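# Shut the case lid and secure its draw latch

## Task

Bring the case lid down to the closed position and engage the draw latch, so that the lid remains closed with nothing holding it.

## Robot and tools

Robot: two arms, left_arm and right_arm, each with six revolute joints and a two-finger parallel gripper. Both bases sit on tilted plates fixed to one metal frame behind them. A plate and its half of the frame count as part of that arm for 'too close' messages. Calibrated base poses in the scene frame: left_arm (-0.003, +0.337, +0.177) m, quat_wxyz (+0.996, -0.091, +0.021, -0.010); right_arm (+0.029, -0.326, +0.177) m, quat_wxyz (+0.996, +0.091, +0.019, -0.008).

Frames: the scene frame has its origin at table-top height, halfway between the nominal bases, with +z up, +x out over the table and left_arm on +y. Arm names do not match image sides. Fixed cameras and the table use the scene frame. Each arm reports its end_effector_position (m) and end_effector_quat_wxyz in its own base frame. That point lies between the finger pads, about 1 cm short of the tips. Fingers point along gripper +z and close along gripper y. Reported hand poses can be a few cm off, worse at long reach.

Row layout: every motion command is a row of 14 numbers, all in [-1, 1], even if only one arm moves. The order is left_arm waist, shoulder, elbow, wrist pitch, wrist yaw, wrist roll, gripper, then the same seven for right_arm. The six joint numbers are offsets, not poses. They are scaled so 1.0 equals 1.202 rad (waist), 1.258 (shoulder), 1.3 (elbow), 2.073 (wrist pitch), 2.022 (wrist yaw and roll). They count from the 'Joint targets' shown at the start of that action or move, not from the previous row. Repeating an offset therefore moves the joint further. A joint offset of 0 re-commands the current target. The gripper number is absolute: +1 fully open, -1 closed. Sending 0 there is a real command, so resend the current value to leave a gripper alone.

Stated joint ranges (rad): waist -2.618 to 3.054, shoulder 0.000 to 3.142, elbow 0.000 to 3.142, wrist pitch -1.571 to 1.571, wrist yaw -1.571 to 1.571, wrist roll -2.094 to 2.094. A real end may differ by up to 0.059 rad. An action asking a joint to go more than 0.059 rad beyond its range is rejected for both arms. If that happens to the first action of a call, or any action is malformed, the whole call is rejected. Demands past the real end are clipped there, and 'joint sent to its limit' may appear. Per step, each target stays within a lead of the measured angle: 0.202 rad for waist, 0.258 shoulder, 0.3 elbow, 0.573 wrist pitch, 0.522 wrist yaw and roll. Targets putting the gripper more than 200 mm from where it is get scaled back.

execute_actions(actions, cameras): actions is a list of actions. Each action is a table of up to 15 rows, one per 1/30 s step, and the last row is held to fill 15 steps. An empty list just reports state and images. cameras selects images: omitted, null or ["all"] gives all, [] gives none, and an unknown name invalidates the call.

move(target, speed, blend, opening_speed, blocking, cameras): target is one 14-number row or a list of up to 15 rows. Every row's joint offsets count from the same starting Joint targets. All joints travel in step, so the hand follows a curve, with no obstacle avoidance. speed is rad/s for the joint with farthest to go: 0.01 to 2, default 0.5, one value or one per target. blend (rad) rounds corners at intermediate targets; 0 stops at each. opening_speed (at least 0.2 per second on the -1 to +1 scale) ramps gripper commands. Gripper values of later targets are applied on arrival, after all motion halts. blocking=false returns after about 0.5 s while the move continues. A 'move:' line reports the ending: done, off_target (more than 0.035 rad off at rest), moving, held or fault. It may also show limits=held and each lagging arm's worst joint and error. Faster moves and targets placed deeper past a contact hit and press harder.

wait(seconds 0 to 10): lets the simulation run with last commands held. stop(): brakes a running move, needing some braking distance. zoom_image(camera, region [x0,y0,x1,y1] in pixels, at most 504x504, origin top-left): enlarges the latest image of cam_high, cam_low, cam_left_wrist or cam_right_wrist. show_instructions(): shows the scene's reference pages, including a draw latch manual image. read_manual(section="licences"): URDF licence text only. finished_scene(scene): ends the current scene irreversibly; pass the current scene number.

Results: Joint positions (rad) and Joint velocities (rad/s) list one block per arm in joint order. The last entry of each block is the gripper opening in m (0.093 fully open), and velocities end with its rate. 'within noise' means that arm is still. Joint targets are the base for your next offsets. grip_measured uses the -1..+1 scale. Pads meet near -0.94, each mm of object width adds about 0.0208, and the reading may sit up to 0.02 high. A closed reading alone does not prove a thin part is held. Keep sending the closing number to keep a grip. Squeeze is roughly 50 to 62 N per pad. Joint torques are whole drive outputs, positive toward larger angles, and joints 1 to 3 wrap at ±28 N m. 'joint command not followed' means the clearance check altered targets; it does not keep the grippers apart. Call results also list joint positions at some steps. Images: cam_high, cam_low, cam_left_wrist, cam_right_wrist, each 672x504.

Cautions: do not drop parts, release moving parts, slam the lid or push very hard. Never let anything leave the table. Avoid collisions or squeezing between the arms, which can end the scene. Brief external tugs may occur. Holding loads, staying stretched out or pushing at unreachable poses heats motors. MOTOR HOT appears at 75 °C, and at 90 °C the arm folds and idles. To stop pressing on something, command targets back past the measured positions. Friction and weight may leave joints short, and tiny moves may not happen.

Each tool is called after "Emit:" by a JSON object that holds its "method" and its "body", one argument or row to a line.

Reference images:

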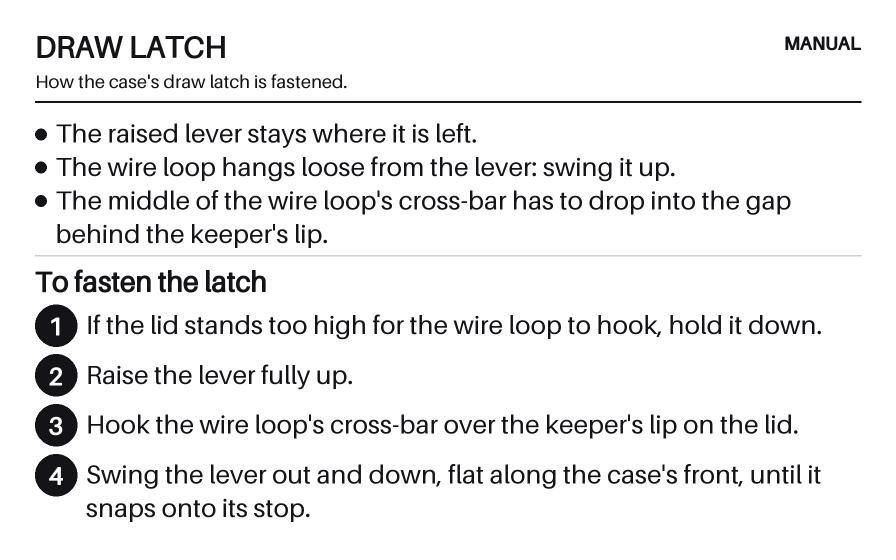

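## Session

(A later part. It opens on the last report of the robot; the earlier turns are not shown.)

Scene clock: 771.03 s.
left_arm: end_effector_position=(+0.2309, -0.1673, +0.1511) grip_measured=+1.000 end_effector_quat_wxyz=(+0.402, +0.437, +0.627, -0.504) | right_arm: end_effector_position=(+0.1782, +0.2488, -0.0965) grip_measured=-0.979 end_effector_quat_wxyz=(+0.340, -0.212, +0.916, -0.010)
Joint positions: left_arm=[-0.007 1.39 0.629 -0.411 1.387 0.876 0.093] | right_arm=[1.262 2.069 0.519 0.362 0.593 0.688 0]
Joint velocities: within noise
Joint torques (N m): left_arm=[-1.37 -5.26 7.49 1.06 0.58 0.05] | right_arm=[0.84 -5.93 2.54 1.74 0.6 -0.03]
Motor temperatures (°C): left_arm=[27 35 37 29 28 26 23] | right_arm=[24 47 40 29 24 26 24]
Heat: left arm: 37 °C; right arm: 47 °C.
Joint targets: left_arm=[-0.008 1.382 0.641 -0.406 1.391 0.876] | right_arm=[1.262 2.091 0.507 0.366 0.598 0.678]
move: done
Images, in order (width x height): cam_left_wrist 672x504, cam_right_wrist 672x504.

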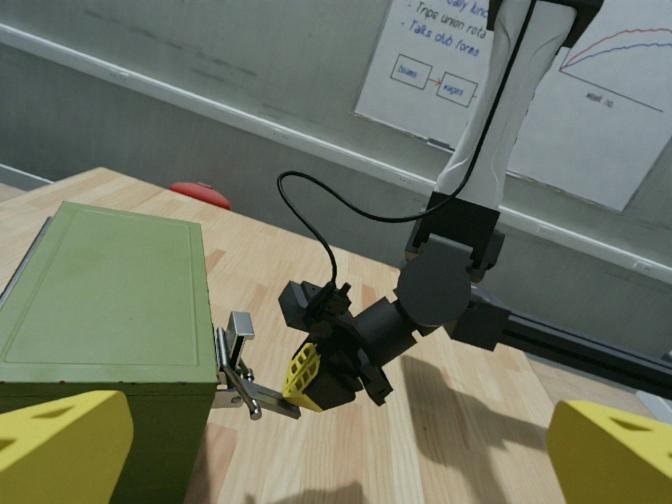

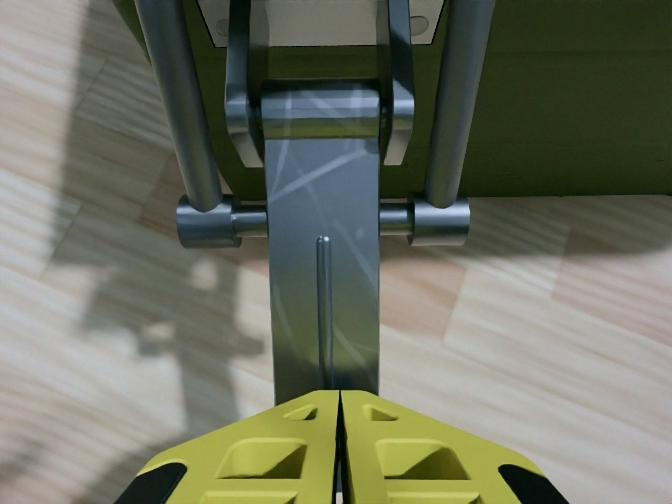

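Emit:
{"method": "move", "body": {
  "target": [0,0,0,0,0,0,1, 0.0134,0.2448,-0.04,0.2514,0.0539,-0.046,-1],
  "speed": 0.2,
  "cameras": ["cam_right_wrist","cam_left_wrist"]
}}

Emit:
{"method": "zoom_image", "body": {
  "camera": "cam_left_wrist",
  "region": [160, 260, 340, 470]
}}

Scene clock: 782.40 s.
left_arm: end_effector_position=(+0.2309, -0.1673, +0.1511) grip_measured=+1.000 end_effector_quat_wxyz=(+0.402, +0.437, +0.627, -0.504) | right_arm: end_effector_position=(+0.1903, +0.2483, -0.1204) grip_measured=-0.979 end_effector_quat_wxyz=(+0.434, -0.208, +0.877, +0.011)
Joint positions: left_arm=[-0.007 1.39 0.629 -0.411 1.387 0.876 0.093] | right_arm=[1.286 2.369 0.457 0.915 0.733 0.595 0]
Joint velocities: within noise
Joint torques (N m): left_arm=[-1.35 -5.26 7.46 1.07 0.58 0.05] | right_arm=[0.28 -5.79 1.66 1.66 0.26 0.01]
Motor temperatures (°C): left_arm=[27 35 37 29 28 26 23] | right_arm=[24 46 39 30 24 26 24]
Heat: left arm: 37 °C; right arm: 46 °C.
Joint targets: left_arm=[-0.008 1.382 0.641 -0.406 1.391 0.876] | right_arm=[1.278 2.398 0.455 0.887 0.707 0.585]
move: done
Images, in order (width x height): cam_left_wrist 672x504, cam_right_wrist 672x504.

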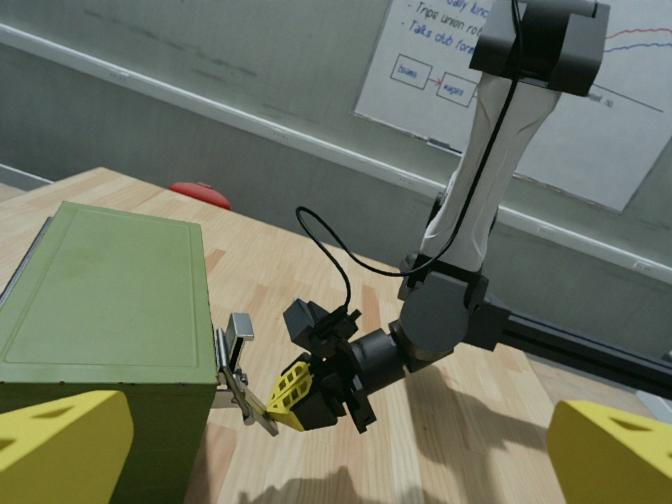

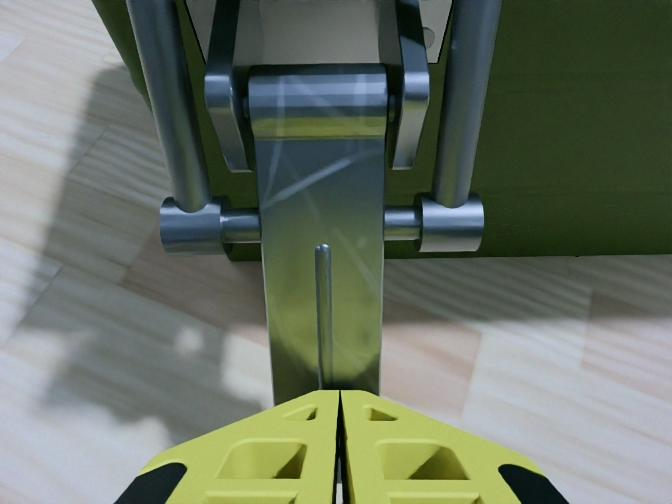

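Scaled by 2.400 from the camera's 672x504 image, which has a finer 960x720 frame.

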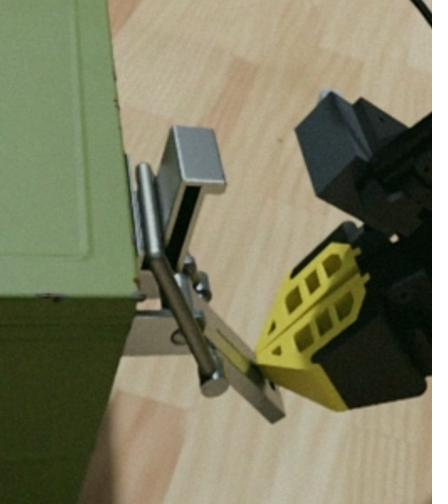

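Emit:
{"method": "move", "body": {
  "target": [0,0,0,0,0,0,1, -0.0524,0.2361,0.0615,0.2311,0.0218,-0.0989,-1],
  "speed": 0.15,
  "cameras": ["cam_right_wrist","cam_left_wrist"]
}}

Emit:
{"method": "zoom_image", "body": {
  "camera": "cam_left_wrist",
  "region": [160, 260, 340, 470]
}}

Scene clock: 791.30 s.
left_arm: end_effector_position=(+0.2309, -0.1673, +0.1511) grip_measured=+1.000 end_effector_quat_wxyz=(+0.402, +0.437, +0.627, -0.504) | right_arm: end_effector_position=(+0.2137, +0.2523, -0.1470) grip_measured=-0.979 end_effector_quat_wxyz=(+0.489, -0.219, +0.844, +0.022)
Joint positions: left_arm=[-0.007 1.39 0.629 -0.411 1.387 0.876 0.093] | right_arm=[1.222 2.68 0.526 1.361 0.749 0.396 0]
Joint velocities: within noise
Joint torques (N m): left_arm=[-1.33 -5.27 7.5 1.06 0.57 0.05] | right_arm=[0.44 -8.01 1.18 2.34 0.49 -0.03]
Motor temperatures (°C): left_arm=[27 35 37 29 28 26 23] | right_arm=[24 45 39 30 24 26 24]
Heat: left arm: 37 °C; right arm: 45 °C.
Joint targets: left_arm=[-0.008 1.382 0.641 -0.406 1.391 0.876] | right_arm=[1.215 2.696 0.535 1.366 0.751 0.385]
move: done
Images, in order (width x height): cam_left_wrist 672x504, cam_right_wrist 672x504.

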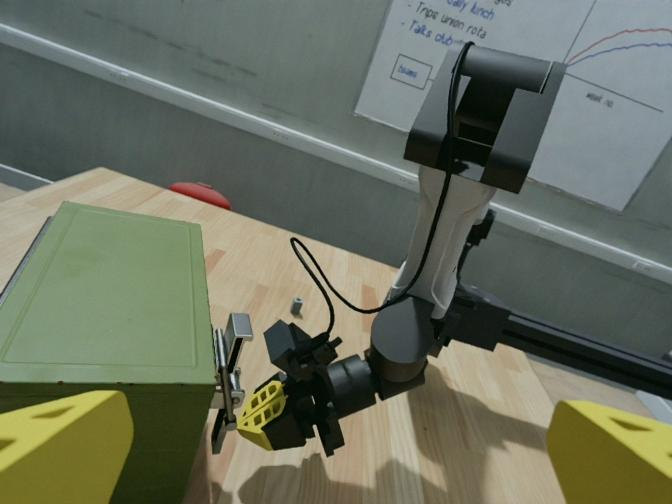

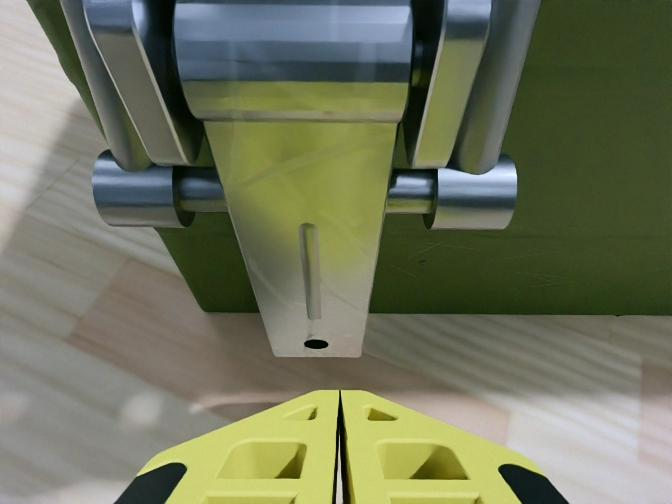

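Scaled by 2.400 from the camera's 672x504 image, which has a finer 960x720 frame.

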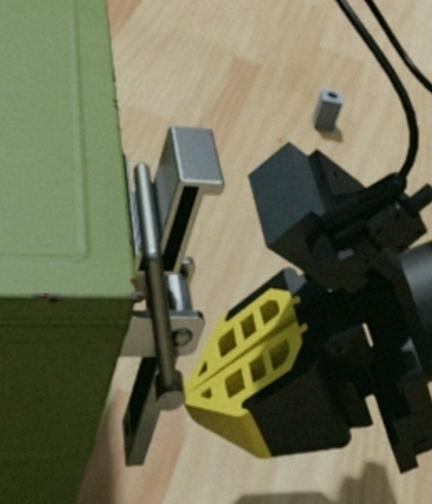

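Emit:
{"method": "move", "body": {
  "target": [0,0,0,0,0,0,1, -0.0458,-0.004,0.0347,-0.0068,-0.0193,-0.0242,-1],
  "speed": 0.08,
  "cameras": ["cam_right_wrist","cam_left_wrist"]
}}

Emit:
{"method": "zoom_image", "body": {
  "camera": "cam_left_wrist",
  "region": [160, 260, 340, 470]
}}

Scene clock: 796.60 s.
left_arm: end_effector_position=(+0.2309, -0.1673, +0.1511) grip_measured=+1.000 end_effector_quat_wxyz=(+0.402, +0.437, +0.627, -0.504) | right_arm: end_effector_position=(+0.2277, +0.2551, -0.1460) grip_measured=-0.979 end_effector_quat_wxyz=(+0.494, -0.217, +0.842, +0.015)
Joint positions: left_arm=[-0.007 1.39 0.629 -0.411 1.387 0.876 0.093] | right_arm=[1.179 2.68 0.556 1.362 0.737 0.348 0]
Joint velocities: within noise
Joint torques (N m): left_arm=[-1.37 -5.26 7.47 1.06 0.58 0.05] | right_arm=[-0.39 -8.73 2.5 2.17 0.18 0.01]
Motor temperatures (°C): left_arm=[27 35 38 29 28 26 23] | right_arm=[24 45 39 32 24 26 24]
Heat: left arm: 38 °C; right arm: 45 °C.
Joint targets: left_arm=[-0.008 1.382 0.641 -0.406 1.391 0.876] | right_arm=[1.160 2.691 0.580 1.352 0.712 0.336]
move: done
Images, in order (width x height): cam_left_wrist 672x504, cam_right_wrist 672x504.

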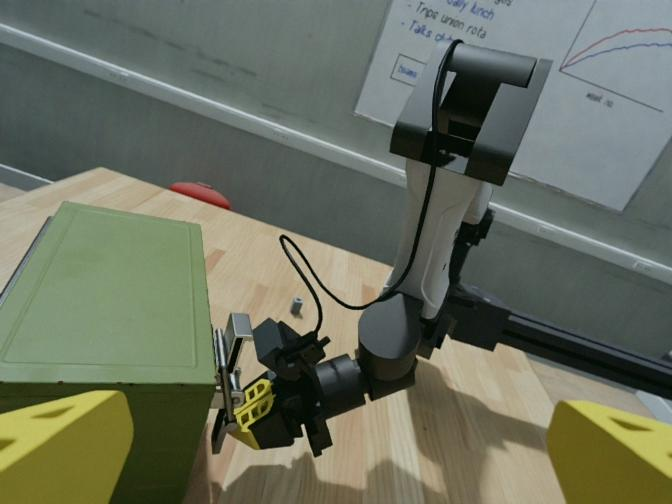

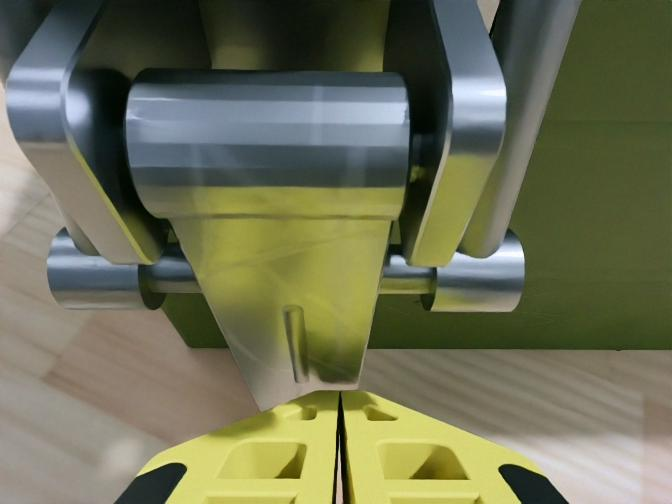

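Scaled by 2.400 from the camera's 672x504 image, which has a finer 960x720 frame.

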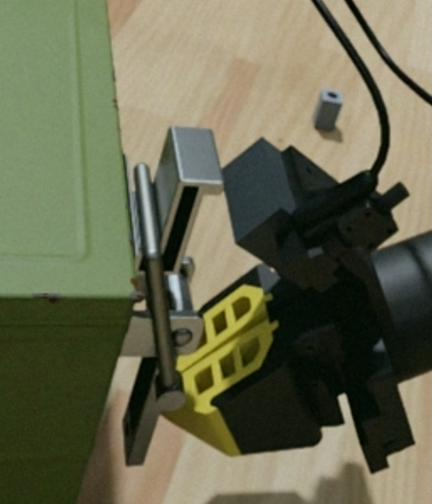

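Emit:
{"method": "move", "body": {
  "target": [
    [0,0,0,0,0,0,1, 0.0458,0.004,-0.0347,0.0068,0.0193,0.0242,-1],
    [0,0,0,0,0,0,1, 0.0982,-0.2329,-0.0962,-0.2243,-0.0025,0.1231,-1]
  ],
  "speed": 0.4,
  "blend": 0.02,
  "cameras": ["cam_right_wrist","cam_left_wrist"]
}}

Emit:
{"method": "zoom_image", "body": {
  "camera": "cam_left_wrist",
  "region": [160, 260, 340, 470]
}}

Emit:
{"method": "zoom_image", "body": {
  "camera": "cam_right_wrist",
  "region": [100, 0, 500, 400]
}}

Scene clock: 803.50 s.
left_arm: end_effector_position=(+0.2309, -0.1673, +0.1511) grip_measured=+1.000 end_effector_quat_wxyz=(+0.402, +0.437, +0.627, -0.504) | right_arm: end_effector_position=(+0.1889, +0.2364, -0.1356) grip_measured=-0.979 end_effector_quat_wxyz=(+0.417, -0.224, +0.881, -0.014)
Joint positions: left_arm=[-0.007 1.39 0.629 -0.411 1.387 0.876 0.093] | right_arm=[1.272 2.419 0.464 0.903 0.72 0.574 0]
Joint velocities: within noise
Joint torques (N m): left_arm=[-1.39 -5.29 7.56 1.06 0.58 0.04] | right_arm=[1.36 -10.93 0.73 1.71 0.4 0.14]
Motor temperatures (°C): left_arm=[27 35 38 29 28 26 23] | right_arm=[24 45 38 32 24 26 24]
Heat: left arm: 38 °C; right arm: 45 °C.
Joint targets: left_arm=[-0.008 1.382 0.641 -0.406 1.391 0.876] | right_arm=[1.278 2.398 0.455 0.887 0.707 0.585]
move: done
Images, in order (width x height): cam_left_wrist 672x504, cam_right_wrist 672x504.

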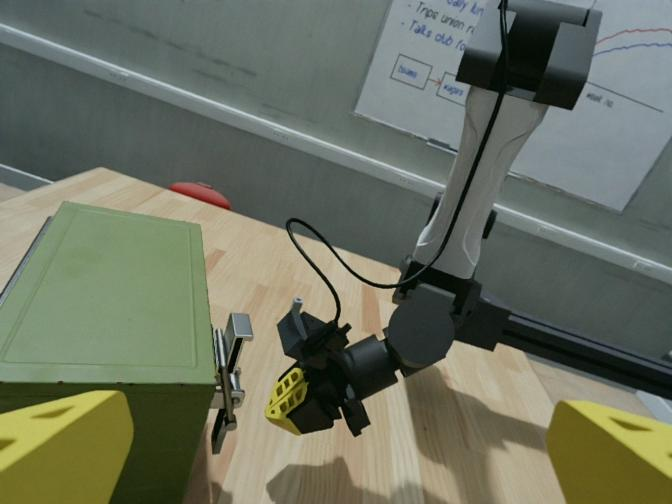

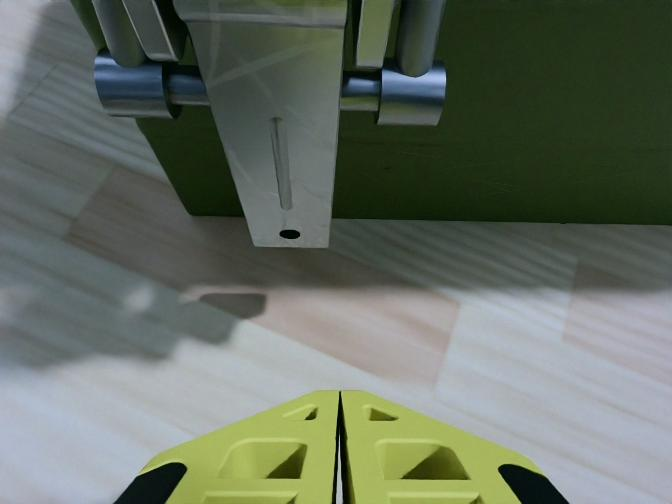

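Scaled by 2.400 from the camera's 672x504 image, which has a finer 960x720 frame.

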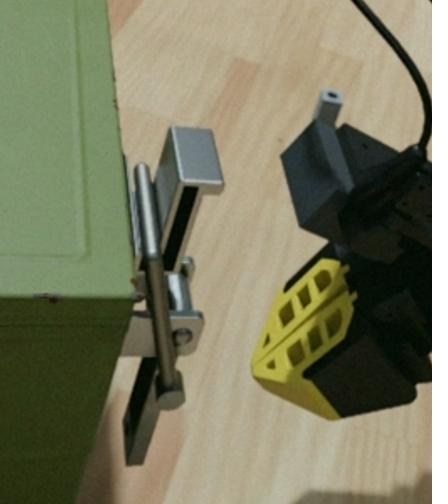

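Scaled by 1.260 from the camera's 672x504 image, which has a finer 960x720 frame.

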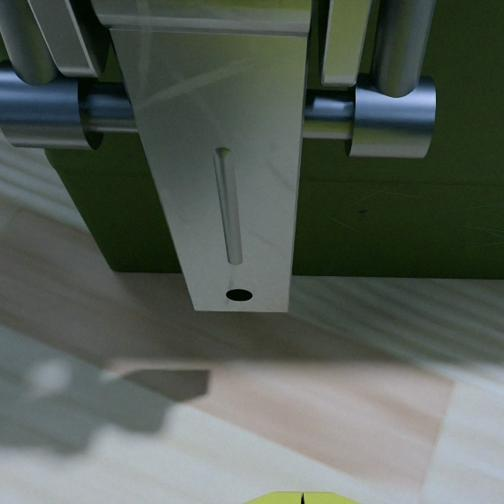

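Latched, and both arms are clear of the case.

Emit:
{"method": "finished_scene", "body": {
  "scene": 2
}}

The scene is finished: the task was done.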